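# Four arms pack stickered items into matching containers

## Task

Put every item into the container whose color matches the color of the sticker on that item.

## Robot and tools

Robots: four identical i2rt Big YAM arms named arm1, arm2, arm3 and arm4. Each has six revolute joints, a two-finger gripper and a wrist camera (arm1_cam_wrist ... arm4_cam_wrist). Four fixed room cameras also exist: cam_room_a1, cam_room_a2, cam_room_b1, cam_room_b2. The hand reaches roughly 1.0 m from the joint1 axis.

Frame: one shared scene frame, metres, origin on the floor, +z up. Foot (base_link) poses, with each foot facing its own +x: arm1 x=-0.644 y=+1.377 z=+0.914 quat_wxyz=(+0.682, +0.007, +0.004, +0.731); arm2 x=-0.655 y=-0.555 z=+0.928 quat_wxyz=(+0.747, +0.002, +0.000, -0.665); arm3 x=+0.651 y=-1.332 z=+0.868 quat_wxyz=(+0.663, -0.004, -0.006, -0.748); arm4 x=+0.648 y=+0.477 z=+0.879 quat_wxyz=(+0.687, +0.001, +0.003, +0.727). The "hand" point lies between the finger pads, about 1 cm behind the tips; fingers point along the hand's +z and open along its y. hand_target is where the hand would be at the joint targets currently held. Printed hand positions can be off, more so at long reach.

Tool move: arguments arm1..arm4 (each optional, a separate object per arm) plus cameras. An arm not named keeps its previous command. Inside an arm's object:
- joints: absolute targets by name, in radians for joint1_rad..joint6_rad and metres for gripper_m. Ranges: joint1_rad -2.879 to 2.879 (rotation about the foot, positive counter-clockwise seen from above, 0 = along the foot's +x); joint2_rad 0 to 3.141 (shoulder, 0 = upper arm pointing back, positive lifts then swings forward); joint3_rad 0 to 3.019 (elbow, 0 = folded); joint4_rad -1.692 to 1.57 (hand pitch, positive tips fingers up); joint5_rad -1.57 to 1.57 (sideways swing, positive to the arm's right); joint6_rad -2.094 to 2.094 (roll, positive clockwise viewed from behind the hand); gripper_m 0 to 0.093 (fingertip gap). Done tolerances: ±0.045, ±0.14, ±0.09, ±0.055, ±0.03, ±0.035 rad, ±0.003 m.
- target: an absolute hand pose, seven numbers [x, y, z, qw, qx, qy, qz], metres and unit quaternion in the scene frame, formatted like the "hand" line. The hand travels in a straight line from its hand_target toward it. When target is present, joints may contain only gripper_m.
- speed: top path speed, 0.002 to 0.5 m/s (default 0.25), only allowed with target; rotation capped at twice that in rad/s.
All motions in one call start together; all hand paths in a call finish together, paced by the slowest. A path lasts 0.5 to 10 s and is cut off after 10 s. Each control step clips the commanded pose to within 100 mm and 20 degrees of the measured hand, then uses damped IK, favoring position. Expect errors of a centimetre or more, lag, overshoot of speed near full stretch, and wide swings for joint moves. Paths do not avoid obstacles or other arms. Unknown keys make a call invalid; out-of-range values get it refused, and a refusal cancels the remaining move, wait and finished_scene calls of that reply.

cameras (in move and wait): list of names, or ["all"]/omitted for all, [] for none. Images may be slightly older than the state.

wait: seconds 0 to 10, plus cameras; nothing new is commanded.
zoom_image: camera name and region [x0, y0, x1, y1] in pixels (top-left origin, at most 504 by 504) of that camera's latest image.
read_manual: section "licences" only; gives URDF licence texts.
finished_scene: scene = current scene's number; irreversible, and the goal must hold without the robots afterwards.

Reading results: the "move" line lists each arm sent a motion with "done" or its worst status. "as last shown" arms were not commanded; their status reads "not commanded". joint_status / hand_status words: off_target (stopped short, may still push); time_out (each joint gets a new target near where it stood and keeps pushing; on_its_own lists those still moving; send the reported position to relieve it); not_followed / "joint command not followed" / "pose unreachable" (a safety check withheld the targets; the gripper part still runs; the arm may keep trying until re-commanded). on_its_own's "held at" is a target, not a reading. Joint velocities are rad/s (gripper m/s); "within noise" means still. Joint torques are per arm joint, drive output including gravity, with offsets and noise; values 3 and 4 wrap at ±28 N m.

Gripper: gripping a rigid part, gripper_m shows up to 0.005 m narrower (some up to 0.002 m wider) than the part; empty closed reads 0.000 to 0.003; free-air reading can exceed the real gap by up to 0.003 m. Light grip just under the touch reading; full force (about 50 to 64 N per pad) from about 0.005 m below it, deeper for soft, small or round items. Soft items get crushed by small targets. Release by commanding well above the reading.

Hazards: never drop items far, release them while moving, or knock anything out of the work area or to the floor, which ends the scene. Avoid hard pushes on fixed or heavy objects. Arms must not press or hit each other; the self/arm check can be late and ignores fingers, gripper housings and wrist cameras, and closing a gripper on another arm's fingers counts as a press. Object-mediated contact is fine. Arms keep pushing after contact. Sustained pushing, holding loads or long stretched poses heat motors: MOTOR HOT appears at 85 °C, and at 100 °C the arm goes limp for 30 to 60 s or more (OVER-TEMPERATURE FAULT, keys report limit_stop_at_motor_heat; resend targets afterwards). Loose objects may occasionally be nudged by outside pushes. The robot holds the last command while you think, and smooth, low-effort motion is preferred.

Each tool is called after "Request:" as a command line: name --argument value for each argument, lists and objects as JSON in quotes; but a table of rows of numbers goes row by row, as --pt "numbers of a row", without its own name.

## Session

Request:
move --cameras '["cam_room_a1","cam_room_a2","cam_room_b1","cam_room_b2"]'

Scene clock: 0.00 s.
Joint torques (N m): no reading
Motor temperatures (°C): arm1=[21 24 26 23 21 21 21] | arm2=[23 24 25 22 22 20 23] | arm3=[24 23 23 23 24 23 23] | arm4=[22 21 22 22 24 21 24]
Heat: arm1: hottest joint3_rad 26 °C; arm2: hottest joint3_rad 25 °C; arm3: hottest joint1_rad 24 °C; arm4: hottest joint5_rad 24 °C.
Joint velocities: within noise
arm1.joint_positions: joint1_rad=-0.168 joint2_rad=+0.560 joint3_rad=+1.361 joint4_rad=-1.410 joint5_rad=+0.240 joint6_rad=+0.692 gripper_m=+0.09396
arm1.joint_status: not commanded
arm1.hand: x=-0.5739 y=+1.5732 z=+1.4376 quat_wxyz=(-0.303, +0.280, -0.837, -0.359) (m; scene frame)
arm1.hand_target: x=-0.5739 y=+1.5706 z=+1.4504 quat_wxyz=(-0.308, +0.276, -0.832, -0.370) (m; scene frame)
arm1.hand_status: not commanded
arm2.joint_positions: joint1_rad=+0.198 joint2_rad=+0.483 joint3_rad=+1.641 joint4_rad=-1.210 joint5_rad=-0.086 joint6_rad=-0.484 gripper_m=+0.09396
arm2.joint_status: not commanded
arm2.hand: x=-0.6060 y=-0.6654 z=+1.6315 quat_wxyz=(-0.468, -0.246, -0.683, +0.505) (m; scene frame)
arm2.hand_target: x=-0.6080 y=-0.6596 z=+1.6377 quat_wxyz=(-0.472, -0.243, -0.677, +0.510) (m; scene frame)
arm2.hand_status: not commanded
arm3.joint_positions: joint1_rad=+0.130 joint2_rad=+0.645 joint3_rad=+1.695 joint4_rad=-1.138 joint5_rad=+0.075 joint6_rad=+0.392 gripper_m=+0.09396
arm3.joint_status: not commanded
arm3.hand: x=+0.6384 y=-1.5186 z=+1.5920 quat_wxyz=(-0.552, -0.621, -0.389, +0.398) (m; scene frame)
arm3.hand_target: x=+0.6384 y=-1.5137 z=+1.6002 quat_wxyz=(-0.558, -0.615, -0.384, +0.402) (m; scene frame)
arm3.hand_status: not commanded
arm4.joint_positions: joint1_rad=+0.147 joint2_rad=+0.437 joint3_rad=+1.709 joint4_rad=-1.566 joint5_rad=+0.245 joint6_rad=+0.670 gripper_m=+0.09396
arm4.joint_status: not commanded
arm4.hand: x=+0.6821 y=+0.5397 z=+1.5256 quat_wxyz=(-0.292, +0.355, -0.719, -0.522) (m; scene frame)
arm4.hand_target: x=+0.6830 y=+0.5357 z=+1.5308 quat_wxyz=(-0.294, +0.352, -0.714, -0.529) (m; scene frame)
arm4.hand_status: not commanded
pictures: cam_room_a1, cam_room_a2, cam_room_b1, cam_room_b2
Images, in order (width x height): cam_room_a1 672x504, cam_room_a2 672x504, cam_room_b1 672x504, cam_room_b2 672x504.

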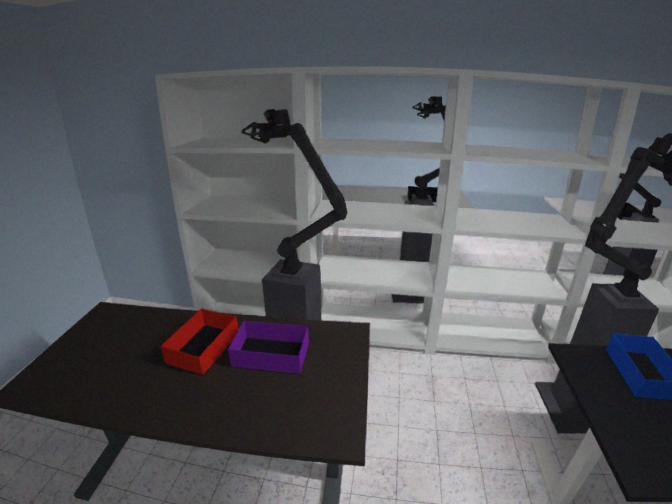

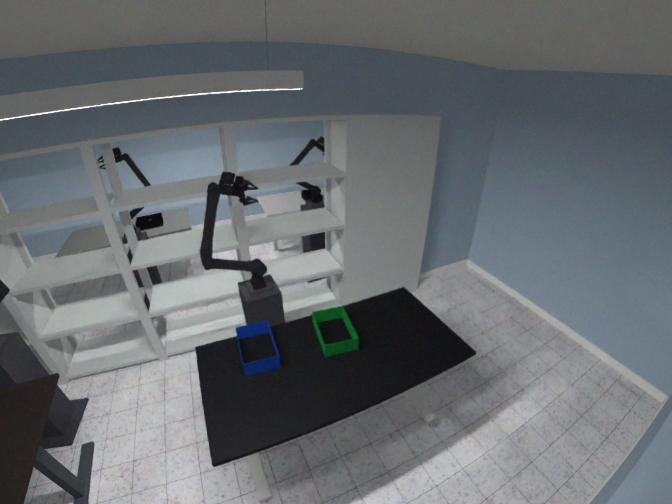

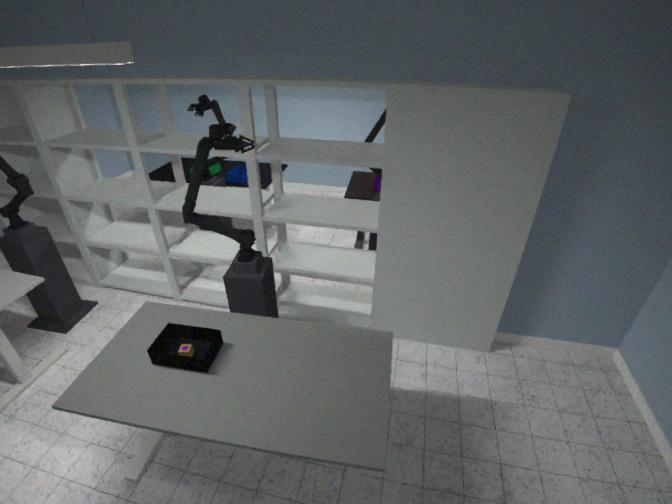

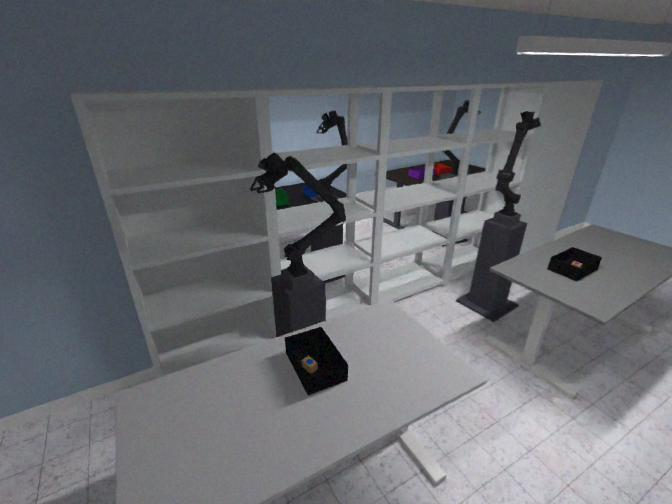

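Request:
move --arm1 '{"joints":{"joint1_rad":1.6,"joint2_rad":1.15,"joint3_rad":1.407,"joint4_rad":-1.0,"joint5_rad":0,"joint6_rad":0}}' --arm2 '{"joints":{"joint1_rad":-2.1,"joint2_rad":1.15,"joint3_rad":1.407,"joint4_rad":-1.0,"joint5_rad":0,"joint6_rad":0}}' --arm3 '{"joints":{"joint1_rad":1.69,"joint2_rad":1.15,"joint3_rad":1.407,"joint4_rad":-1.0,"joint5_rad":0,"joint6_rad":0}}' --arm4 '{"joints":{"joint1_rad":-1.63,"joint2_rad":1.15,"joint3_rad":1.407,"joint4_rad":-1.0,"joint5_rad":0,"joint6_rad":0}}' --cameras '["arm1_cam_wrist","arm2_cam_wrist","arm3_cam_wrist","arm4_cam_wrist"]'

Scene clock: 9.70 s.
Joint torques (N m): arm1=[-1.73 -6.71 13.81 2.06 0.11 -0.07] | arm2=[0.97 -11.28 12.9 2.58 -0.09 0.2] | arm3=[1.32 -8.59 11.82 1.66 0.13 -0.11] | arm4=[1.26 -10.46 11.43 1.58 0.01 -0.09]
Motor temperatures (°C): arm1=[21 24 27 23 21 21 21] | arm2=[23 24 26 22 22 20 23] | arm3=[24 23 24 23 24 23 23] | arm4=[22 21 23 22 24 21 24]
Heat: arm1: hottest joint3_rad 27 °C; arm2: hottest joint3_rad 26 °C; arm3: hottest joint1_rad 24 °C; arm4: hottest joint5_rad 24 °C.
move: arm1 done; arm2 done; arm3 done; arm4 done
Joint velocities: within noise
arm1.joint_positions: joint1_rad=+1.601 joint2_rad=+1.161 joint3_rad=+1.383 joint4_rad=-1.014 joint5_rad=-0.002 joint6_rad=+0.007 gripper_m=+0.09400
arm1.joint_status: all done
arm1.hand: x=-1.1149 y=+1.3289 z=+1.3335 quat_wxyz=(+0.019, +0.921, +0.043, -0.386) (m; scene frame)
arm1.hand_target: x=-1.1159 y=+1.3296 z=+1.3543 quat_wxyz=(+0.018, +0.911, +0.045, -0.409) (m; scene frame)
arm1.hand_status: not commanded
arm2.joint_positions: joint1_rad=-2.104 joint2_rad=+1.162 joint3_rad=+1.391 joint4_rad=-1.010 joint5_rad=+0.002 joint6_rad=-0.012 gripper_m=+0.09399
arm2.joint_status: all done
arm2.hand: x=-1.0963 y=-0.3612 z=+1.3451 quat_wxyz=(+0.084, -0.904, +0.185, +0.375) (m; scene frame)
arm2.hand_target: x=-1.0965 y=-0.3633 z=+1.3610 quat_wxyz=(+0.084, -0.896, +0.187, +0.393) (m; scene frame)
arm2.hand_status: not commanded
arm3.joint_positions: joint1_rad=+1.686 joint2_rad=+1.143 joint3_rad=+1.380 joint4_rad=-1.004 joint5_rad=-0.003 joint6_rad=+0.006 gripper_m=+0.09398
arm3.joint_status: all done
arm3.hand: x=+1.1268 y=-1.3285 z=+1.2891 quat_wxyz=(-0.392, -0.002, -0.920, +0.005) (m; scene frame)
arm3.hand_target: x=+1.1317 y=-1.3269 z=+1.3012 quat_wxyz=(-0.403, +0.002, -0.915, +0.007) (m; scene frame)
arm3.hand_status: not commanded
arm4.joint_positions: joint1_rad=-1.635 joint2_rad=+1.160 joint3_rad=+1.375 joint4_rad=-1.012 joint5_rad=+0.001 joint6_rad=+0.014 gripper_m=+0.09398
arm4.joint_status: all done
arm4.hand: x=+1.1290 y=+0.4745 z=+1.2858 quat_wxyz=(-0.375, -0.010, -0.927, +0.001) (m; scene frame)
arm4.hand_target: x=+1.1313 y=+0.4770 z=+1.3098 quat_wxyz=(-0.400, -0.001, -0.917, +0.002) (m; scene frame)
arm4.hand_status: not commanded
pictures: arm1_cam_wrist, arm2_cam_wrist, arm3_cam_wrist, arm4_cam_wrist
Images, in order (width x height): arm1_cam_wrist 672x504, arm2_cam_wrist 672x504, arm3_cam_wrist 672x504, arm4_cam_wrist 672x504.

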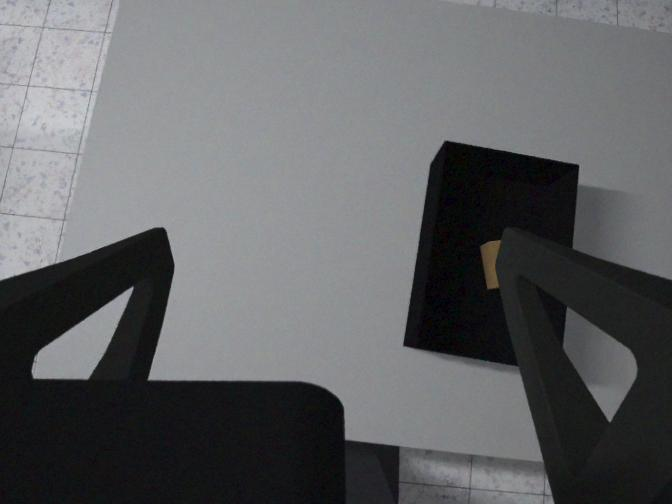

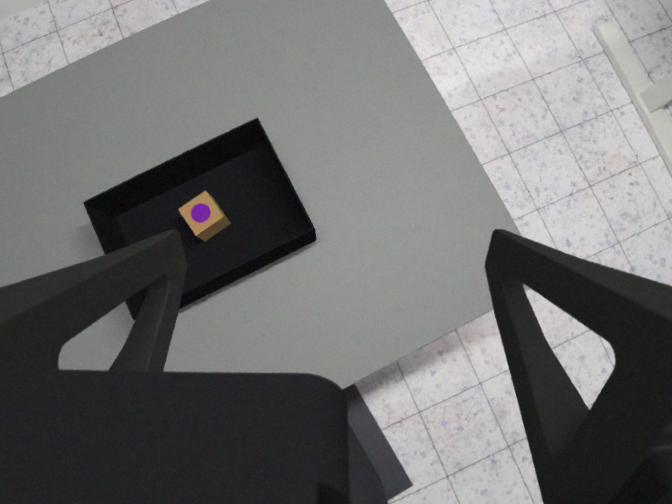

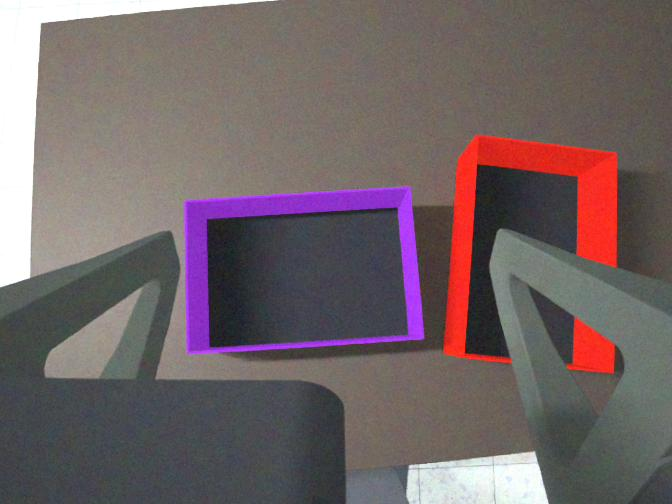

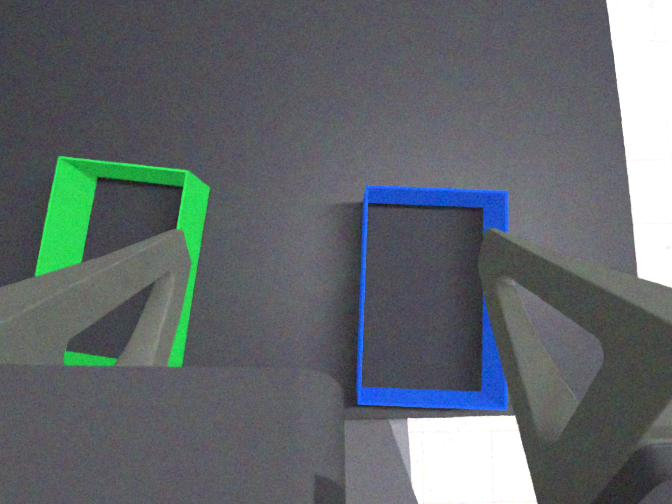

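Request:
move --arm1 '{"target":[-1.238,1.594,0.91,0.0151,-0.981,0.0859,0.173],"speed":0.4}' --arm2 '{"target":[-1.3655,-0.493,0.91,-0.0201,-0.978,-0.114,0.1724],"speed":0.4}' --arm3 '{"joints":{"joint2_rad":0.6,"joint3_rad":1.4,"joint4_rad":-1.5}}' --arm4 '{"joints":{"joint2_rad":0.6,"joint3_rad":1.4,"joint4_rad":-1.5}}' --cameras '["arm1_cam_wrist","arm2_cam_wrist"]'

Scene clock: 35.93 s.
Joint torques (N m): arm1=[-1.2 -16.85 13.26 1.32 -0.02 -0.06] | arm2=[0.91 -23.24 13.94 0.79 -0.31 -0.1] | arm3=[1.55 1.79 8.98 1.33 0.12 -0.12] | arm4=[1.03 2.67 7.84 0.99 0.06 -0.09]
Motor temperatures (°C): arm1=[21 24 31 23 21 21 21] | arm2=[23 25 30 22 22 20 23] | arm3=[24 23 28 23 24 23 23] | arm4=[22 22 30 22 24 21 24]
Heat: arm1: hottest joint3_rad 31 °C; arm2: hottest joint3_rad 30 °C; arm3: hottest joint3_rad 28 °C; arm4: hottest joint3_rad 30 °C.
move: arm1 off_target; arm2 off_target; arm3 done; arm4 done
Joint velocities: within noise
arm1.joint_positions: joint1_rad=+1.136 joint2_rad=+2.013 joint3_rad=+1.324 joint4_rad=-0.627 joint5_rad=-0.062 joint6_rad=-0.172 gripper_m=+0.09400
arm1.joint_status: not commanded
arm1.hand: x=-1.2103 y=+1.5836 z=+0.8845 quat_wxyz=(-0.005, +0.986, -0.092, -0.138) (m; scene frame)
arm1.hand_target: x=-1.2363 y=+1.5935 z=+0.9110 quat_wxyz=(-0.015, +0.981, -0.086, -0.173) (m; scene frame)
arm1.hand_status: off_target (0.039 m and 4.2 deg from the pose sent, 0.515 m and 29.7 deg at the start)
arm2.joint_positions: joint1_rad=-1.804 joint2_rad=+2.178 joint3_rad=+1.635 joint4_rad=-0.724 joint5_rad=-0.116 joint6_rad=-0.312 gripper_m=+0.09399
arm2.joint_status: not commanded
arm2.hand: x=-1.3471 y=-0.4943 z=+0.8971 quat_wxyz=(-0.023, -0.981, -0.105, +0.159) (m; scene frame)
arm2.hand_target: x=-1.3645 y=-0.4931 z=+0.9104 quat_wxyz=(-0.020, -0.978, -0.114, +0.173) (m; scene frame)
arm2.hand_status: off_target (0.022 m and 1.9 deg from the pose sent, 0.528 m and 44.2 deg at the start)
arm3.joint_positions: joint1_rad=+1.686 joint2_rad=+0.604 joint3_rad=+1.383 joint4_rad=-1.495 joint5_rad=-0.003 joint6_rad=+0.006 gripper_m=+0.09398
arm3.joint_status: all done
arm3.hand: x=+0.8578 y=-1.3258 z=+1.3747 quat_wxyz=(-0.415, -0.002, -0.910, +0.005) (m; scene frame)
arm3.hand_target: x=+0.8538 y=-1.3253 z=+1.3825 quat_wxyz=(-0.422, +0.002, -0.906, +0.007) (m; scene frame)
arm3.hand_status: not commanded
arm4.joint_positions: joint1_rad=-1.635 joint2_rad=+0.597 joint3_rad=+1.388 joint4_rad=-1.491 joint5_rad=+0.001 joint6_rad=+0.014 gripper_m=+0.09398
arm4.joint_status: all done
arm4.hand: x=+0.8554 y=+0.4769 z=+1.3897 quat_wxyz=(-0.420, -0.009, -0.908, +0.001) (m; scene frame)
arm4.hand_target: x=+0.8537 y=+0.4781 z=+1.3929 quat_wxyz=(-0.420, +0.000, -0.908, +0.002) (m; scene frame)
arm4.hand_status: not commanded
pictures: arm1_cam_wrist, arm2_cam_wrist
Images, in order (width x height): arm1_cam_wrist 672x504, arm2_cam_wrist 672x504.

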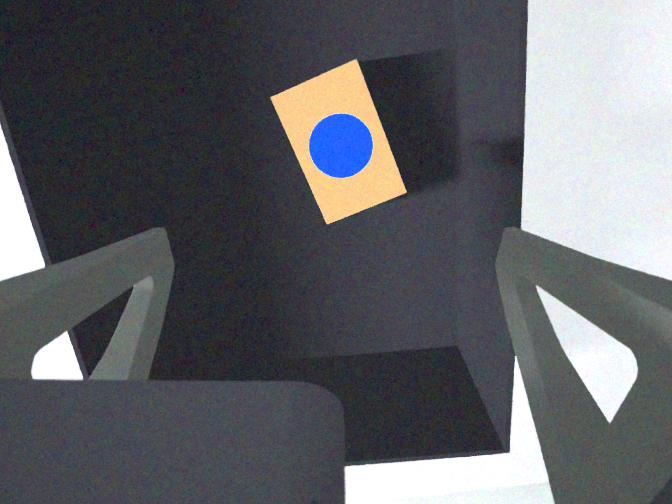

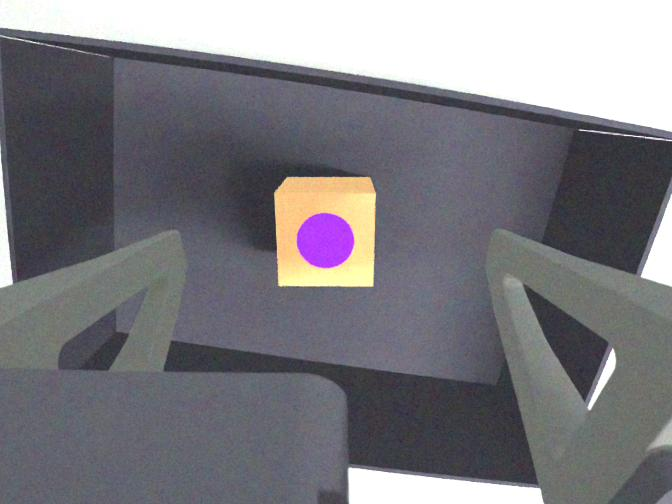

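Request:
move --arm1 '{"target":[-1.245,1.594,0.761,-0.0201,-0.978,-0.114,0.1724]}' --arm2 '{"target":[-1.337,-0.4975,0.761,-0.0201,-0.978,-0.114,0.1724]}' --arm3 '{"joints":{"joint1_rad":-1.99}}' --arm4 '{"joints":{"joint1_rad":0.908}}' --cameras '["arm1_cam_wrist","arm2_cam_wrist"]'

Scene clock: 51.57 s.
Joint torques (N m): arm1=[-2.55 -17.08 11.18 1.35 -0.07 -0.1] | arm2=[0.85 -22.89 7.87 2.06 -0.29 -0.06] | arm3=[0.32 1.55 9.06 1.29 -0.02 -0.11] | arm4=[0.79 2.61 7.76 1.02 0.07 -0.1]
Motor temperatures (°C): arm1=[21 25 32 23 21 21 21] | arm2=[23 26 31 22 22 20 23] | arm3=[24 23 27 23 24 23 23] | arm4=[22 22 30 22 24 21 24]
Heat: arm1: hottest joint3_rad 32 °C; arm2: hottest joint3_rad 31 °C; arm3: hottest joint3_rad 27 °C; arm4: hottest joint3_rad 30 °C.
move: arm1 off_target; arm2 off_target; arm3 done; arm4 done
Joint velocities: within noise
arm1.joint_positions: joint1_rad=+1.115 joint2_rad=+2.295 joint3_rad=+1.375 joint4_rad=-0.440 joint5_rad=-0.200 joint6_rad=-0.592 gripper_m=+0.09400
arm1.joint_status: not commanded
arm1.hand: x=-1.2206 y=+1.5749 z=+0.7497 quat_wxyz=(+0.036, +0.982, +0.112, -0.147) (m; scene frame)
arm1.hand_target: x=-1.2435 y=+1.5936 z=+0.7622 quat_wxyz=(+0.020, +0.978, +0.114, -0.172) (m; scene frame)
arm1.hand_status: off_target (0.033 m and 3.5 deg from the pose sent, 0.129 m and 24.1 deg at the start)
arm2.joint_positions: joint1_rad=-1.804 joint2_rad=+2.356 joint3_rad=+1.562 joint4_rad=-0.443 joint5_rad=-0.116 joint6_rad=-0.312 gripper_m=+0.09399
arm2.joint_status: not commanded
arm2.hand: x=-1.3388 y=-0.4948 z=+0.7720 quat_wxyz=(-0.019, -0.979, -0.106, +0.173) (m; scene frame)
arm2.hand_target: x=-1.3368 y=-0.4974 z=+0.7612 quat_wxyz=(-0.020, -0.978, -0.114, +0.172) (m; scene frame)
arm2.hand_status: off_target (0.011 m and 0.9 deg from the pose sent, 0.136 m and 1.9 deg at the start)
arm3.joint_positions: joint1_rad=-1.978 joint2_rad=+0.604 joint3_rad=+1.383 joint4_rad=-1.495 joint5_rad=+0.001 joint6_rad=+0.005 gripper_m=+0.09403
arm3.joint_status: all done
arm3.hand: x=+0.4715 y=-1.2196 z=+1.3728 quat_wxyz=(+0.102, -0.879, +0.243, +0.398) (m; scene frame)
arm3.hand_target: x=+0.4761 y=-1.2196 z=+1.3806 quat_wxyz=(+0.107, -0.875, +0.244, +0.405) (m; scene frame)
arm3.hand_status: not commanded
arm4.joint_positions: joint1_rad=+0.904 joint2_rad=+0.597 joint3_rad=+1.388 joint4_rad=-1.491 joint5_rad=+0.001 joint6_rad=+0.013 gripper_m=+0.09402
arm4.joint_status: all done
arm4.hand: x=+0.4825 y=+0.5971 z=+1.3911 quat_wxyz=(-0.122, +0.862, -0.279, -0.405) (m; scene frame)
arm4.hand_target: x=+0.4835 y=+0.5953 z=+1.3943 quat_wxyz=(-0.124, +0.865, -0.272, -0.404) (m; scene frame)
arm4.hand_status: not commanded
pictures: arm1_cam_wrist, arm2_cam_wrist
Images, in order (width x height): arm1_cam_wrist 672x504, arm2_cam_wrist 672x504.

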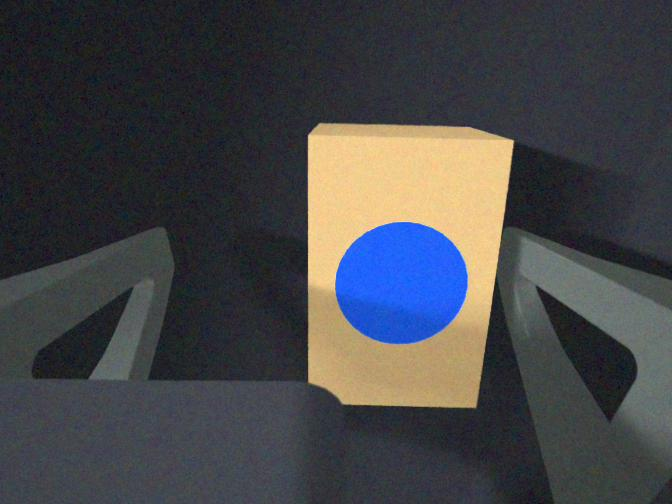

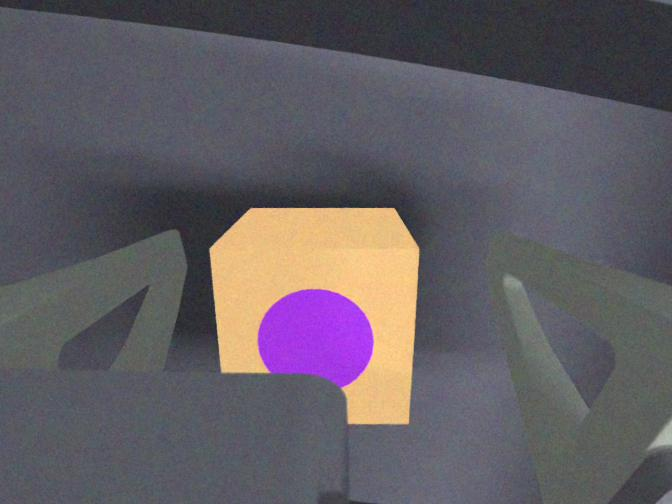

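Request:
move --arm1 '{"joints":{"gripper_m":0.035}}' --arm2 '{"joints":{"gripper_m":0.04}}' --cameras '["arm1_cam_wrist","arm2_cam_wrist"]'

Scene clock: 55.67 s.
Joint torques (N m): arm1=[-1.61 -17.26 10.76 1.32 -0.12 -0.01] | arm2=[1.08 -22.89 7.88 2.06 -0.24 -0.05] | arm3=[0.5 1.55 9.06 1.31 -0.01 -0.11] | arm4=[0.73 2.26 7.88 1.06 0.09 -0.09]
Motor temperatures (°C): arm1=[21 25 32 23 21 21 21] | arm2=[23 26 31 22 22 20 23] | arm3=[24 23 27 23 24 23 23] | arm4=[22 22 30 22 24 21 24]
Heat: arm1: hottest joint3_rad 32 °C; arm2: hottest joint3_rad 31 °C; arm3: hottest joint3_rad 27 °C; arm4: hottest joint3_rad 30 °C.
move: arm1 off_target; arm2 off_target
Joint velocities: within noise
arm1.joint_positions: joint1_rad=+1.112 joint2_rad=+2.295 joint3_rad=+1.382 joint4_rad=-0.439 joint5_rad=-0.200 joint6_rad=-0.596 gripper_m=+0.04391
arm1.joint_status: gripper_m off_target (ended at +0.04394, target +0.03500)
arm1.hand: x=-1.2234 y=+1.5784 z=+0.7517 quat_wxyz=(+0.034, +0.982, +0.113, -0.150) (m; scene frame)
arm1.hand_target: x=-1.2435 y=+1.5937 z=+0.7622 quat_wxyz=(+0.020, +0.978, +0.114, -0.172) (m; scene frame)
arm1.hand_status: not commanded
arm2.joint_positions: joint1_rad=-1.804 joint2_rad=+2.356 joint3_rad=+1.562 joint4_rad=-0.443 joint5_rad=-0.117 joint6_rad=-0.312 gripper_m=+0.05303
arm2.joint_status: gripper_m off_target (ended at +0.05306, target +0.04000)
arm2.hand: x=-1.3390 y=-0.4950 z=+0.7721 quat_wxyz=(-0.020, -0.979, -0.106, +0.174) (m; scene frame)
arm2.hand_target: x=-1.3369 y=-0.4975 z=+0.7613 quat_wxyz=(-0.020, -0.978, -0.114, +0.173) (m; scene frame)
arm2.hand_status: not commanded
arm3, arm4: as last shown
pictures: arm1_cam_wrist, arm2_cam_wrist
Images, in order (width x height): arm1_cam_wrist 672x504, arm2_cam_wrist 672x504.

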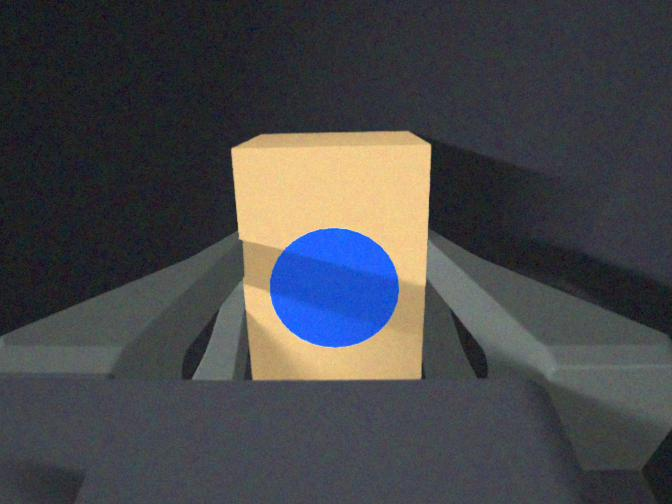

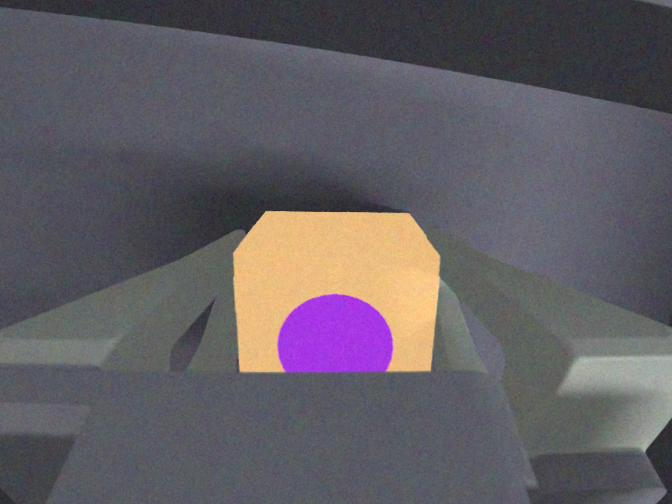

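Request:
move --arm1 '{"target":[-1.23,1.585,0.95,-0.0201,-0.978,-0.114,0.1724],"speed":0.4}' --arm2 '{"target":[-1.337,-0.4975,0.93,-0.0201,-0.978,-0.114,0.1724],"speed":0.4}' --cameras '[]'

Request:
move --arm1 '{"joints":{"joint2_rad":0.6,"joint3_rad":1.4,"joint4_rad":-1.5,"joint5_rad":0,"joint6_rad":0}}' --arm2 '{"joints":{"joint2_rad":0.6,"joint3_rad":1.4,"joint4_rad":-1.5,"joint5_rad":0,"joint6_rad":0}}' --cameras '["arm1_cam_wrist","arm2_cam_wrist","cam_room_b2"]'

Scene clock: 69.93 s.
Joint torques (N m): arm1=[-1.96 -15.62 11.97 0.46 -0.11 -0.01] | arm2=[0.97 -20.84 12.23 0.88 -0.26 -0.06] | arm3=[0.5 1.55 9.1 1.26 -0.02 -0.1] | arm4=[1.32 2.37 7.87 0.85 0.07 -0.08]
Motor temperatures (°C): arm1=[21 25 31 23 21 21 22] | arm2=[23 27 30 22 22 20 23] | arm3=[24 23 27 23 24 23 23] | arm4=[22 22 30 22 24 21 24]
Heat: arm1: hottest joint3_rad 31 °C; arm2: hottest joint3_rad 30 °C; arm3: hottest joint3_rad 27 °C; arm4: hottest joint3_rad 30 °C.
move: arm1 off_target; arm2 done
Joint velocities: within noise
arm1.joint_positions: joint1_rad=+1.112 joint2_rad=+1.948 joint3_rad=+1.393 joint4_rad=-0.757 joint5_rad=-0.199 joint6_rad=-0.596 gripper_m=+0.04391
arm1.joint_status: not commanded
arm1.hand: x=-1.2221 y=+1.5787 z=+0.9435 quat_wxyz=(+0.024, +0.979, +0.114, -0.167) (m; scene frame)
arm1.hand_target: x=-1.2297 y=+1.5849 z=+0.9502 quat_wxyz=(+0.020, +0.978, +0.114, -0.173) (m; scene frame)
arm1.hand_status: off_target (0.012 m and 0.7 deg from the pose sent, 0.198 m and 3.0 deg at the start)
arm2.joint_positions: joint1_rad=-1.804 joint2_rad=+2.071 joint3_rad=+1.553 joint4_rad=-0.713 joint5_rad=-0.117 joint6_rad=-0.313 gripper_m=+0.05303
arm2.joint_status: not commanded
arm2.hand: x=-1.3301 y=-0.4966 z=+0.9355 quat_wxyz=(-0.019, -0.978, -0.107, +0.176) (m; scene frame)
arm2.hand_target: x=-1.3366 y=-0.4975 z=+0.9298 quat_wxyz=(-0.020, -0.978, -0.114, +0.173) (m; scene frame)
arm2.hand_status: done (0.009 m and 0.9 deg from the pose sent, 0.158 m and 0.9 deg at the start)
arm3, arm4: as last shown
pictures: none
No camera images: "cameras" was empty.

Scene clock: 71.70 s.
Joint torques (N m): arm1=[-2.2 5.13 10.32 1.24 0.13 0.11] | arm2=[0.85 1.08 10.03 1.83 0.13 0.21] | arm3=[0.44 1.49 9.05 1.35 -0.02 -0.1] | arm4=[1.26 2.55 7.86 1.01 0.05 -0.08]
Motor temperatures (°C): arm1=[21 25 31 23 21 21 22] | arm2=[23 26 30 22 22 20 23] | arm3=[24 23 27 23 24 23 23] | arm4=[22 22 30 22 24 21 24]
Heat: arm1: hottest joint3_rad 31 °C; arm2: hottest joint3_rad 30 °C; arm3: hottest joint3_rad 27 °C; arm4: hottest joint3_rad 30 °C.
move: arm1 done; arm2 done
Joint velocities: within noise
arm1.joint_positions: joint1_rad=+1.111 joint2_rad=+0.596 joint3_rad=+1.382 joint4_rad=-1.492 joint5_rad=-0.002 joint6_rad=-0.008 gripper_m=+0.04390
arm1.joint_status: all done
arm1.hand: x=-0.8252 y=+1.4543 z=+1.4259 quat_wxyz=(-0.082, +0.888, -0.172, -0.418) (m; scene frame)
arm1.hand_target: x=-0.8233 y=+1.4546 z=+1.4318 quat_wxyz=(-0.082, +0.886, -0.178, -0.421) (m; scene frame)
arm1.hand_status: not commanded
arm2.joint_positions: joint1_rad=-1.804 joint2_rad=+0.599 joint3_rad=+1.387 joint4_rad=-1.489 joint5_rad=-0.003 joint6_rad=-0.015 gripper_m=+0.05303
arm2.joint_status: all done
arm2.hand: x=-0.8611 y=-0.5331 z=+1.4389 quat_wxyz=(+0.028, -0.906, +0.044, +0.420) (m; scene frame)
arm2.hand_target: x=-0.8581 y=-0.5333 z=+1.4425 quat_wxyz=(+0.026, -0.906, +0.051, +0.420) (m; scene frame)
arm2.hand_status: not commanded
arm3, arm4: as last shown
pictures: arm1_cam_wrist, arm2_cam_wrist, cam_room_b2
Images, in order (width x height): arm1_cam_wrist 672x504, arm2_cam_wrist 672x504, cam_room_b2 672x504.

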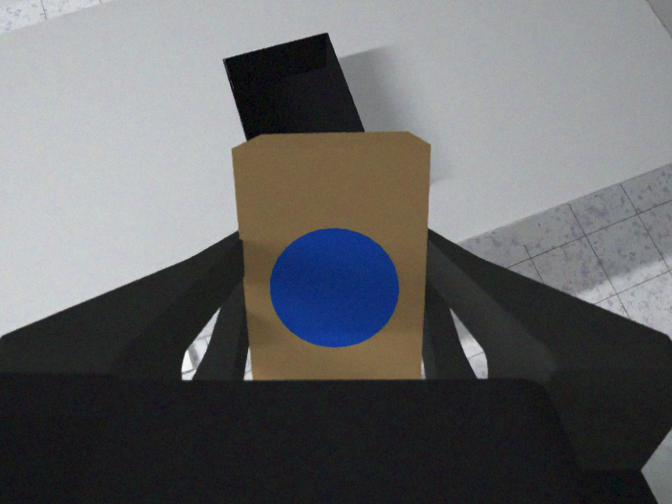

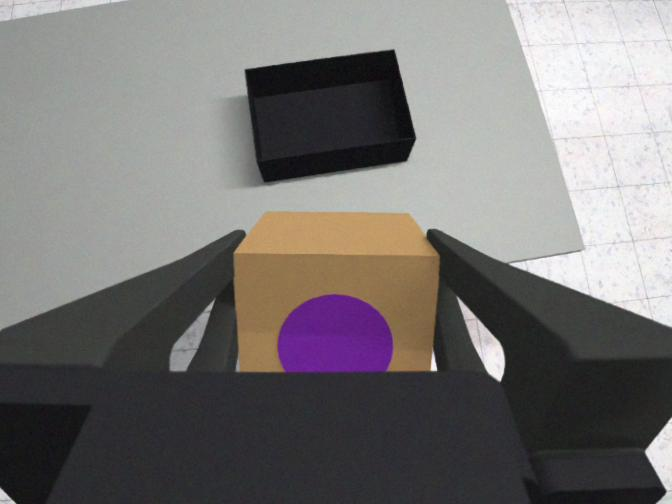

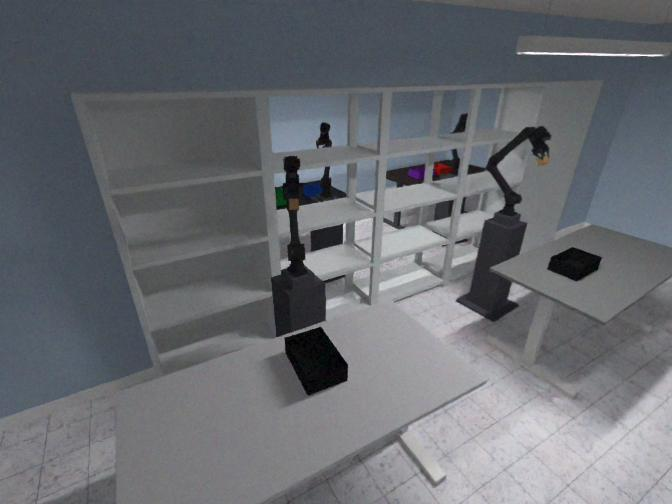

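Request:
move --arm1 '{"joints":{"joint1_rad":-2.25}}' --arm2 '{"joints":{"joint1_rad":0.923}}' --cameras '[]'

Request:
move --arm1 '{"target":[-0.349,1.171,1.21,0.2869,0.286,0.9098,-0.0902]}' --arm2 '{"target":[-0.345,-0.737,1.21,0.2902,0.2501,0.9203,-0.0788]}' --cameras '["arm1_cam_wrist","arm2_cam_wrist","arm3_cam_wrist","arm4_cam_wrist"]'

Scene clock: 82.53 s.
Joint torques (N m): arm1=[-1.96 4.66 10.63 1.25 0 0.09] | arm2=[1.14 1.2 10.02 1.83 0.03 0.2] | arm3=[0.38 1.61 9.07 1.29 -0.01 -0.11] | arm4=[1.14 2.2 7.94 0.94 0.08 -0.07]
Motor temperatures (°C): arm1=[21 25 31 23 21 21 22] | arm2=[23 26 31 22 22 20 24] | arm3=[24 23 27 23 24 23 23] | arm4=[22 22 30 22 24 21 24]
Heat: arm1: hottest joint3_rad 31 °C; arm2: hottest joint3_rad 31 °C; arm3: hottest joint3_rad 27 °C; arm4: hottest joint3_rad 30 °C.
move: arm1 done; arm2 done
Joint velocities: within noise
arm1.joint_positions: joint1_rad=-2.243 joint2_rad=+0.596 joint3_rad=+1.382 joint4_rad=-1.492 joint5_rad=+0.002 joint6_rad=-0.007 gripper_m=+0.04391
arm1.joint_status: all done
arm1.hand: x=-0.4674 y=+1.2590 z=+1.4198 quat_wxyz=(-0.392, -0.266, -0.871, +0.128) (m; scene frame)
arm1.hand_target: x=-0.4693 y=+1.2589 z=+1.4257 quat_wxyz=(-0.395, -0.272, -0.868, +0.128) (m; scene frame)
arm1.hand_status: not commanded
arm2.joint_positions: joint1_rad=+0.917 joint2_rad=+0.599 joint3_rad=+1.387 joint4_rad=-1.489 joint5_rad=-0.001 joint6_rad=-0.014 gripper_m=+0.05305
arm2.joint_status: all done
arm2.hand: x=-0.4787 y=-0.6626 z=+1.4392 quat_wxyz=(-0.406, -0.235, -0.876, +0.112) (m; scene frame)
arm2.hand_target: x=-0.4809 y=-0.6603 z=+1.4428 quat_wxyz=(-0.408, -0.238, -0.875, +0.109) (m; scene frame)
arm2.hand_status: not commanded
arm3, arm4: as last shown
pictures: none
No camera images: "cameras" was empty.

Scene clock: 84.30 s.
Joint torques (N m): arm1=[-2.67 -2.67 12.53 1.96 -0.02 0.06] | arm2=[1.61 -6.42 11.29 2.81 0.13 0.21] | arm3=[0.44 1.49 9.05 1.33 -0.01 -0.11] | arm4=[1.26 2.73 7.91 0.87 0.05 -0.07]
Motor temperatures (°C): arm1=[21 25 31 23 21 21 22] | arm2=[23 26 31 22 22 20 24] | arm3=[24 23 27 23 24 23 23] | arm4=[22 22 30 22 24 21 24]
Heat: arm1: hottest joint3_rad 31 °C; arm2: hottest joint3_rad 31 °C; arm3: hottest joint3_rad 27 °C; arm4: hottest joint3_rad 30 °C.
move: arm1 off_target; arm2 done
Joint velocities: within noise
arm1.joint_positions: joint1_rad=-2.250 joint2_rad=+0.882 joint3_rad=+0.961 joint4_rad=-1.067 joint5_rad=-0.011 joint6_rad=-0.007 gripper_m=+0.04391
arm1.joint_status: not commanded
arm1.hand: x=-0.3509 y=+1.1767 z=+1.1982 quat_wxyz=(-0.268, -0.283, -0.917, +0.084) (m; scene frame)
arm1.hand_target: x=-0.3492 y=+1.1712 z=+1.2101 quat_wxyz=(-0.287, -0.286, -0.910, +0.090) (m; scene frame)
arm1.hand_status: off_target (0.013 m and 2.5 deg from the pose sent, 0.256 m and 13.8 deg at the start)
arm2.joint_positions: joint1_rad=+0.921 joint2_rad=+0.894 joint3_rad=+0.938 joint4_rad=-1.029 joint5_rad=+0.004 joint6_rad=-0.010 gripper_m=+0.05305
arm2.joint_status: not commanded
arm2.hand: x=-0.3493 y=-0.7380 z=+1.2065 quat_wxyz=(-0.278, -0.248, -0.925, +0.077) (m; scene frame)
arm2.hand_target: x=-0.3452 y=-0.7370 z=+1.2101 quat_wxyz=(-0.290, -0.250, -0.920, +0.079) (m; scene frame)
arm2.hand_status: done (0.006 m and 1.5 deg from the pose sent, 0.276 m and 14.9 deg at the start)
arm3, arm4: as last shown
pictures: arm1_cam_wrist, arm2_cam_wrist, arm3_cam_wrist, arm4_cam_wrist
Images, in order (width x height): arm1_cam_wrist 672x504, arm2_cam_wrist 672x504, arm3_cam_wrist 672x504, arm4_cam_wrist 672x504.

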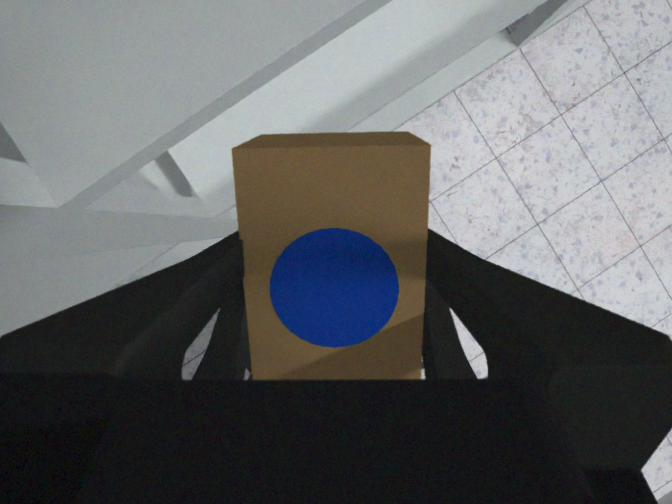

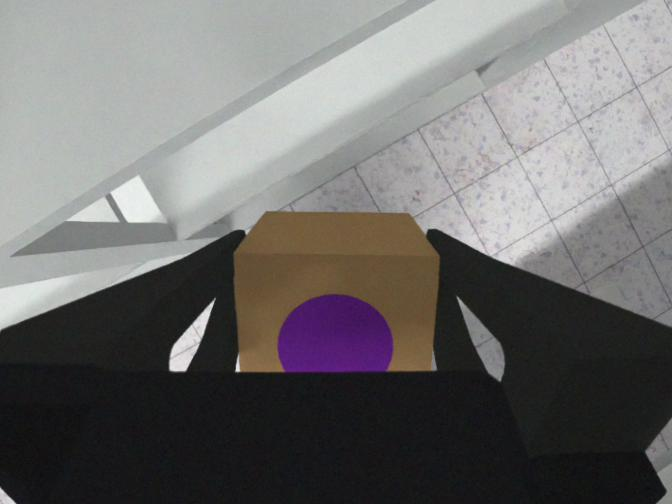

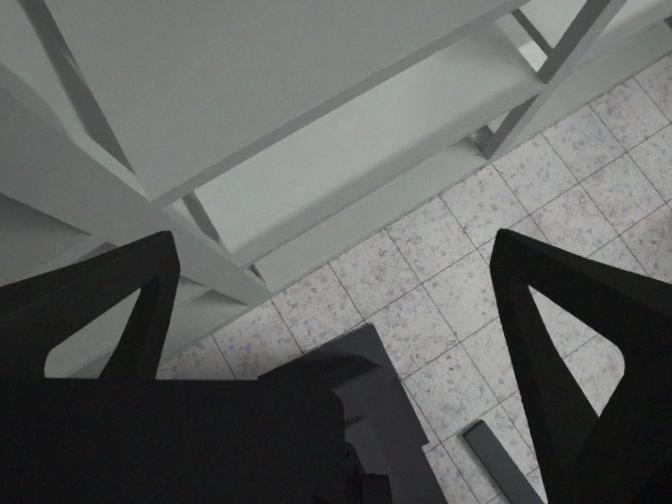

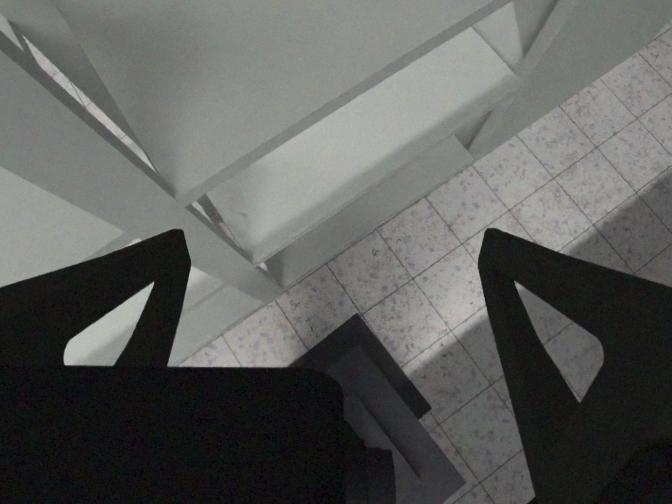

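Request:
move --arm1 '{"target":[0.0,0.927,1.17,0.2869,0.286,0.9098,-0.0902],"speed":0.3}' --arm2 '{"target":[0.0,-0.94,1.175,0.2902,0.2501,0.9203,-0.0788],"speed":0.3}' --cameras '["arm1_cam_wrist","arm2_cam_wrist","cam_room_b2","cam_room_a1"]'

Scene clock: 92.30 s.
Joint torques (N m): arm1=[-2.43 -19.31 17.91 0.92 0.13 0.11] | arm2=[1.08 -21.83 17.33 1.31 -0.01 0.17] | arm3=[0.38 1.55 9.06 1.26 -0.01 -0.1] | arm4=[1.08 2.32 7.9 0.85 0.03 -0.07]
Motor temperatures (°C): arm1=[21 25 32 23 21 21 22] | arm2=[23 26 32 22 22 20 24] | arm3=[24 23 27 23 24 23 23] | arm4=[22 22 30 22 24 21 24]
Heat: arm1: hottest joint3_rad 32 °C; arm2: hottest joint3_rad 32 °C; arm3: hottest joint3_rad 27 °C; arm4: hottest joint3_rad 30 °C.
move: arm1 off_target; arm2 off_target
Joint velocities: within noise
arm1.joint_positions: joint1_rad=-2.250 joint2_rad=+2.041 joint3_rad=+2.047 joint4_rad=-1.012 joint5_rad=-0.010 joint6_rad=-0.007 gripper_m=+0.04391
arm1.joint_status: not commanded
arm1.hand: x=-0.0095 y=+0.9373 z=+1.1330 quat_wxyz=(-0.259, -0.284, -0.920, +0.081) (m; scene frame)
arm1.hand_target: x=-0.0019 y=+0.9284 z=+1.1699 quat_wxyz=(-0.288, -0.286, -0.910, +0.090) (m; scene frame)
arm1.hand_status: off_target (0.040 m and 3.5 deg from the pose sent, 0.432 m and 2.5 deg at the start)
arm2.joint_positions: joint1_rad=+0.921 joint2_rad=+1.959 joint3_rad=+1.901 joint4_rad=-0.940 joint5_rad=+0.004 joint6_rad=-0.010 gripper_m=+0.05305
arm2.joint_status: not commanded
arm2.hand: x=-0.0152 y=-0.9347 z=+1.1530 quat_wxyz=(-0.272, -0.249, -0.926, +0.076) (m; scene frame)
arm2.hand_target: x=-0.0015 y=-0.9393 z=+1.1751 quat_wxyz=(-0.291, -0.250, -0.920, +0.079) (m; scene frame)
arm2.hand_status: off_target (0.027 m and 2.2 deg from the pose sent, 0.405 m and 1.5 deg at the start)
arm3, arm4: as last shown
pictures: arm1_cam_wrist, arm2_cam_wrist, cam_room_a1, cam_room_b2
Images, in order (width x height): arm1_cam_wrist 672x504, arm2_cam_wrist 672x504, cam_room_a1 672x504, cam_room_b2 672x504.

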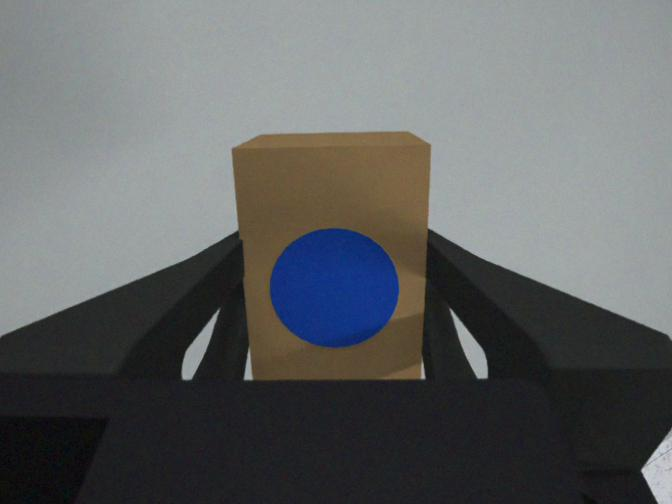

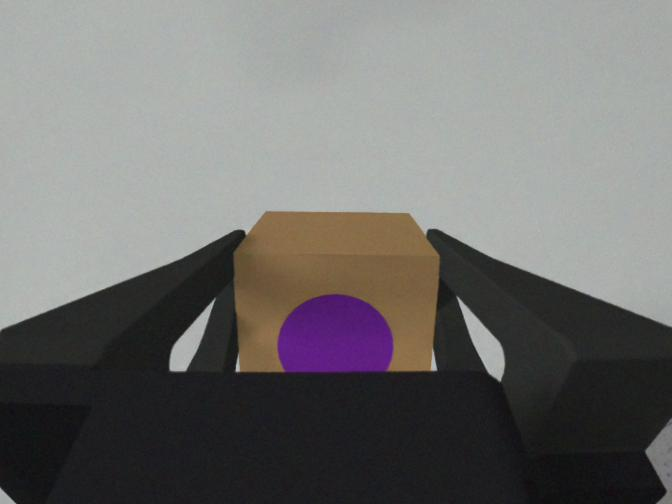

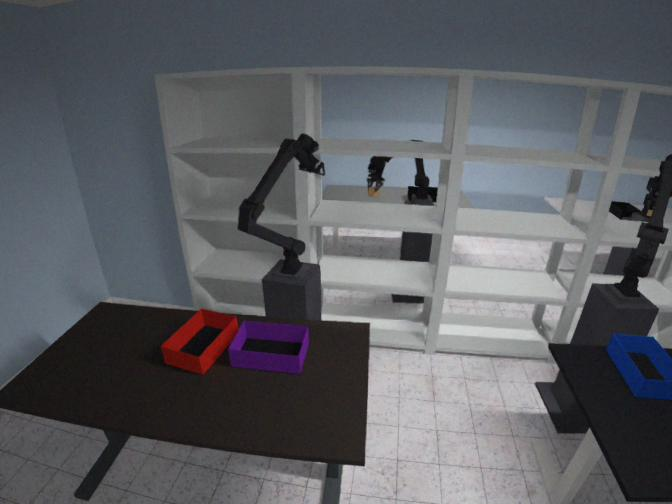

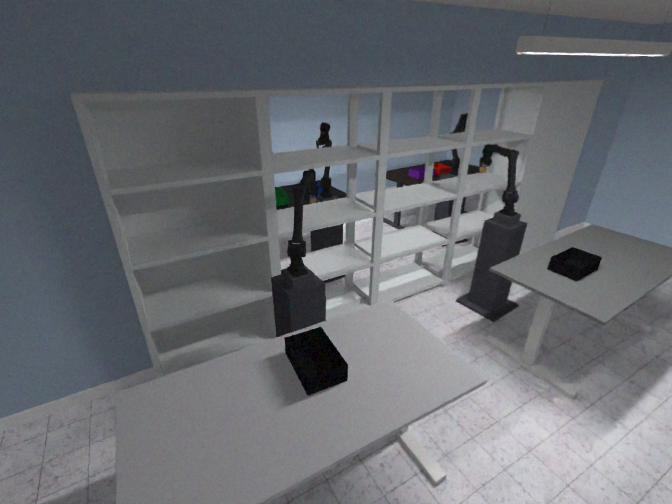

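Request:
move --arm1 '{"target":[0.0,0.927,1.145,0.2869,0.286,0.9098,-0.0902],"speed":0.08}' --arm2 '{"target":[0.0,-0.94,1.145,0.2902,0.2501,0.9203,-0.0788],"speed":0.08}' --cameras '["arm1_cam_wrist"]'

Request:
zoom_image --camera "arm1_cam_wrist" --region '[168, 50, 504, 302]'

Scene clock: 97.07 s.
Joint torques (N m): arm1=[-2.73 -19.08 12.89 1.96 0.09 0.1] | arm2=[1.14 -21.25 11.93 2.82 0 0.17] | arm3=[0.44 1.61 9.05 1.28 -0.02 -0.11] | arm4=[1.49 2.78 7.92 0.91 0.09 -0.09]
Motor temperatures (°C): arm1=[21 26 33 23 21 21 22] | arm2=[23 26 32 22 22 20 24] | arm3=[24 23 27 23 24 23 23] | arm4=[22 22 30 22 24 21 24]
Heat: arm1: hottest joint3_rad 33 °C; arm2: hottest joint3_rad 32 °C; arm3: hottest joint3_rad 27 °C; arm4: hottest joint3_rad 30 °C.
move: arm1 off_target; arm2 off_target
Joint velocities: within noise
arm1.joint_positions: joint1_rad=-2.250 joint2_rad=+2.041 joint3_rad=+2.047 joint4_rad=-0.984 joint5_rad=-0.010 joint6_rad=-0.007 gripper_m=+0.04391
arm1.joint_status: not commanded
arm1.hand: x=-0.0046 y=+0.9339 z=+1.1368 quat_wxyz=(-0.272, -0.282, -0.916, +0.085) (m; scene frame)
arm1.hand_target: x=-0.0003 y=+0.9272 z=+1.1450 quat_wxyz=(-0.287, -0.286, -0.910, +0.090) (m; scene frame)
arm1.hand_status: off_target (0.012 m and 1.9 deg from the pose sent, 0.018 m and 3.5 deg at the start)
arm2.joint_positions: joint1_rad=+0.921 joint2_rad=+1.959 joint3_rad=+1.901 joint4_rad=-0.904 joint5_rad=+0.004 joint6_rad=-0.010 gripper_m=+0.05305
arm2.joint_status: not commanded
arm2.hand: x=-0.0088 y=-0.9384 z=+1.1579 quat_wxyz=(-0.289, -0.247, -0.921, +0.080) (m; scene frame)
arm2.hand_target: x=-0.0006 y=-0.9398 z=+1.1450 quat_wxyz=(-0.290, -0.250, -0.920, +0.079) (m; scene frame)
arm2.hand_status: off_target (0.016 m and 0.4 deg from the pose sent, 0.018 m and 2.2 deg at the start)
arm3, arm4: as last shown
pictures: arm1_cam_wrist
Images, in order (width x height): arm1_cam_wrist 672x504.

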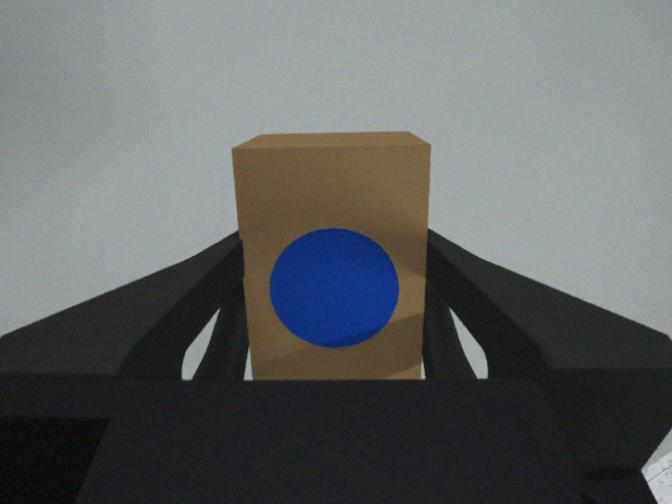

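Scaled by 1.500.

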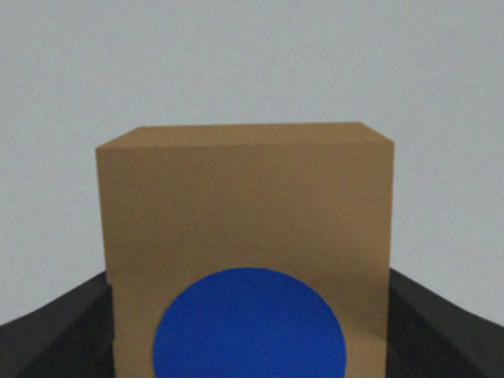

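Request:
move --arm1 '{"target":[0.003,0.922,1.11,0.2869,0.286,0.9098,-0.0902],"speed":0.08}' --arm2 '{"target":[0.003,-0.94,1.115,0.2902,0.2501,0.9203,-0.0788],"speed":0.08}' --cameras '["arm1_cam_wrist","arm2_cam_wrist"]'

Scene clock: 101.83 s.
Joint torques (N m): arm1=[-2.73 -19.02 11.9 2.11 0.03 0.08] | arm2=[1.26 -21.48 10.88 2.85 0.07 0.18] | arm3=[0.5 1.49 9.09 1.33 -0.01 -0.11] | arm4=[0.97 2.37 7.94 0.95 0.08 -0.07]
Motor temperatures (°C): arm1=[21 26 33 23 21 21 22] | arm2=[23 26 32 22 22 20 24] | arm3=[24 23 27 23 24 23 23] | arm4=[22 22 30 22 24 21 24]
Heat: arm1: hottest joint3_rad 33 °C; arm2: hottest joint3_rad 32 °C; arm3: hottest joint3_rad 27 °C; arm4: hottest joint3_rad 30 °C.
move: arm1 done; arm2 off_target
Joint velocities: within noise
arm1.joint_positions: joint1_rad=-2.250 joint2_rad=+2.058 joint3_rad=+2.000 joint4_rad=-0.906 joint5_rad=-0.010 joint6_rad=-0.007 gripper_m=+0.04391
arm1.joint_status: not commanded
arm1.hand: x=+0.0010 y=+0.9298 z=+1.1099 quat_wxyz=(-0.279, -0.282, -0.914, +0.087) (m; scene frame)
arm1.hand_target: x=+0.0028 y=+0.9221 z=+1.1099 quat_wxyz=(-0.287, -0.286, -0.910, +0.090) (m; scene frame)
arm1.hand_status: done (0.008 m and 1.2 deg from the pose sent, 0.030 m and 1.9 deg at the start)
arm2.joint_positions: joint1_rad=+0.921 joint2_rad=+1.976 joint3_rad=+1.862 joint4_rad=-0.835 joint5_rad=+0.004 joint6_rad=-0.010 gripper_m=+0.05305
arm2.joint_status: not commanded
arm2.hand: x=-0.0033 y=-0.9416 z=+1.1346 quat_wxyz=(-0.295, -0.247, -0.919, +0.082) (m; scene frame)
arm2.hand_target: x=+0.0024 y=-0.9398 z=+1.1152 quat_wxyz=(-0.290, -0.250, -0.920, +0.079) (m; scene frame)
arm2.hand_status: off_target (0.021 m and 0.7 deg from the pose sent, 0.044 m and 0.4 deg at the start)
arm3.joint_positions: joint1_rad=-1.978 joint2_rad=+0.604 joint3_rad=+1.383 joint4_rad=-1.495 joint5_rad=+0.001 joint6_rad=+0.005 gripper_m=+0.09403
arm3.joint_status: not commanded
arm3.hand: x=+0.4715 y=-1.2196 z=+1.3728 quat_wxyz=(+0.102, -0.879, +0.243, +0.398) (m; scene frame)
arm3.hand_target: x=+0.4761 y=-1.2196 z=+1.3806 quat_wxyz=(+0.107, -0.875, +0.244, +0.405) (m; scene frame)
arm3.hand_status: not commanded
arm4.joint_positions: joint1_rad=+0.904 joint2_rad=+0.597 joint3_rad=+1.388 joint4_rad=-1.491 joint5_rad=+0.001 joint6_rad=+0.013 gripper_m=+0.09402
arm4.joint_status: not commanded
arm4.hand: x=+0.4825 y=+0.5971 z=+1.3911 quat_wxyz=(-0.122, +0.862, -0.279, -0.405) (m; scene frame)
arm4.hand_target: x=+0.4835 y=+0.5953 z=+1.3943 quat_wxyz=(-0.124, +0.865, -0.272, -0.404) (m; scene frame)
arm4.hand_status: not commanded
pictures: arm1_cam_wrist, arm2_cam_wrist
Images, in order (width x height): arm1_cam_wrist 672x504, arm2_cam_wrist 672x504.

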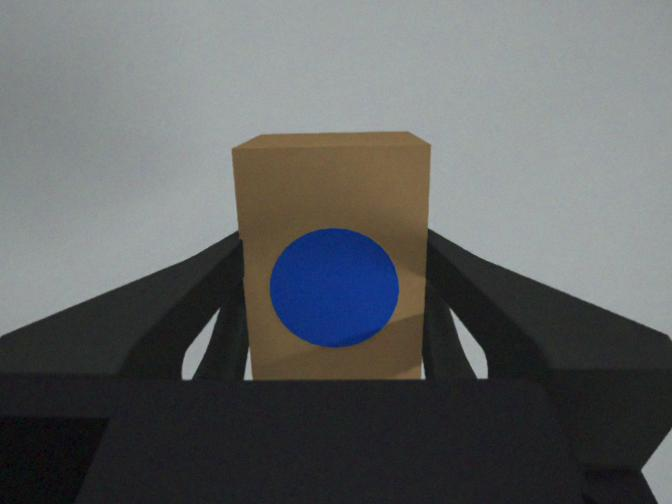

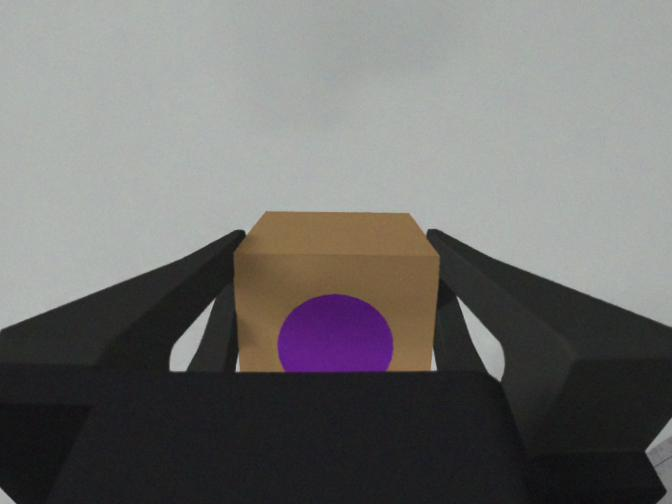

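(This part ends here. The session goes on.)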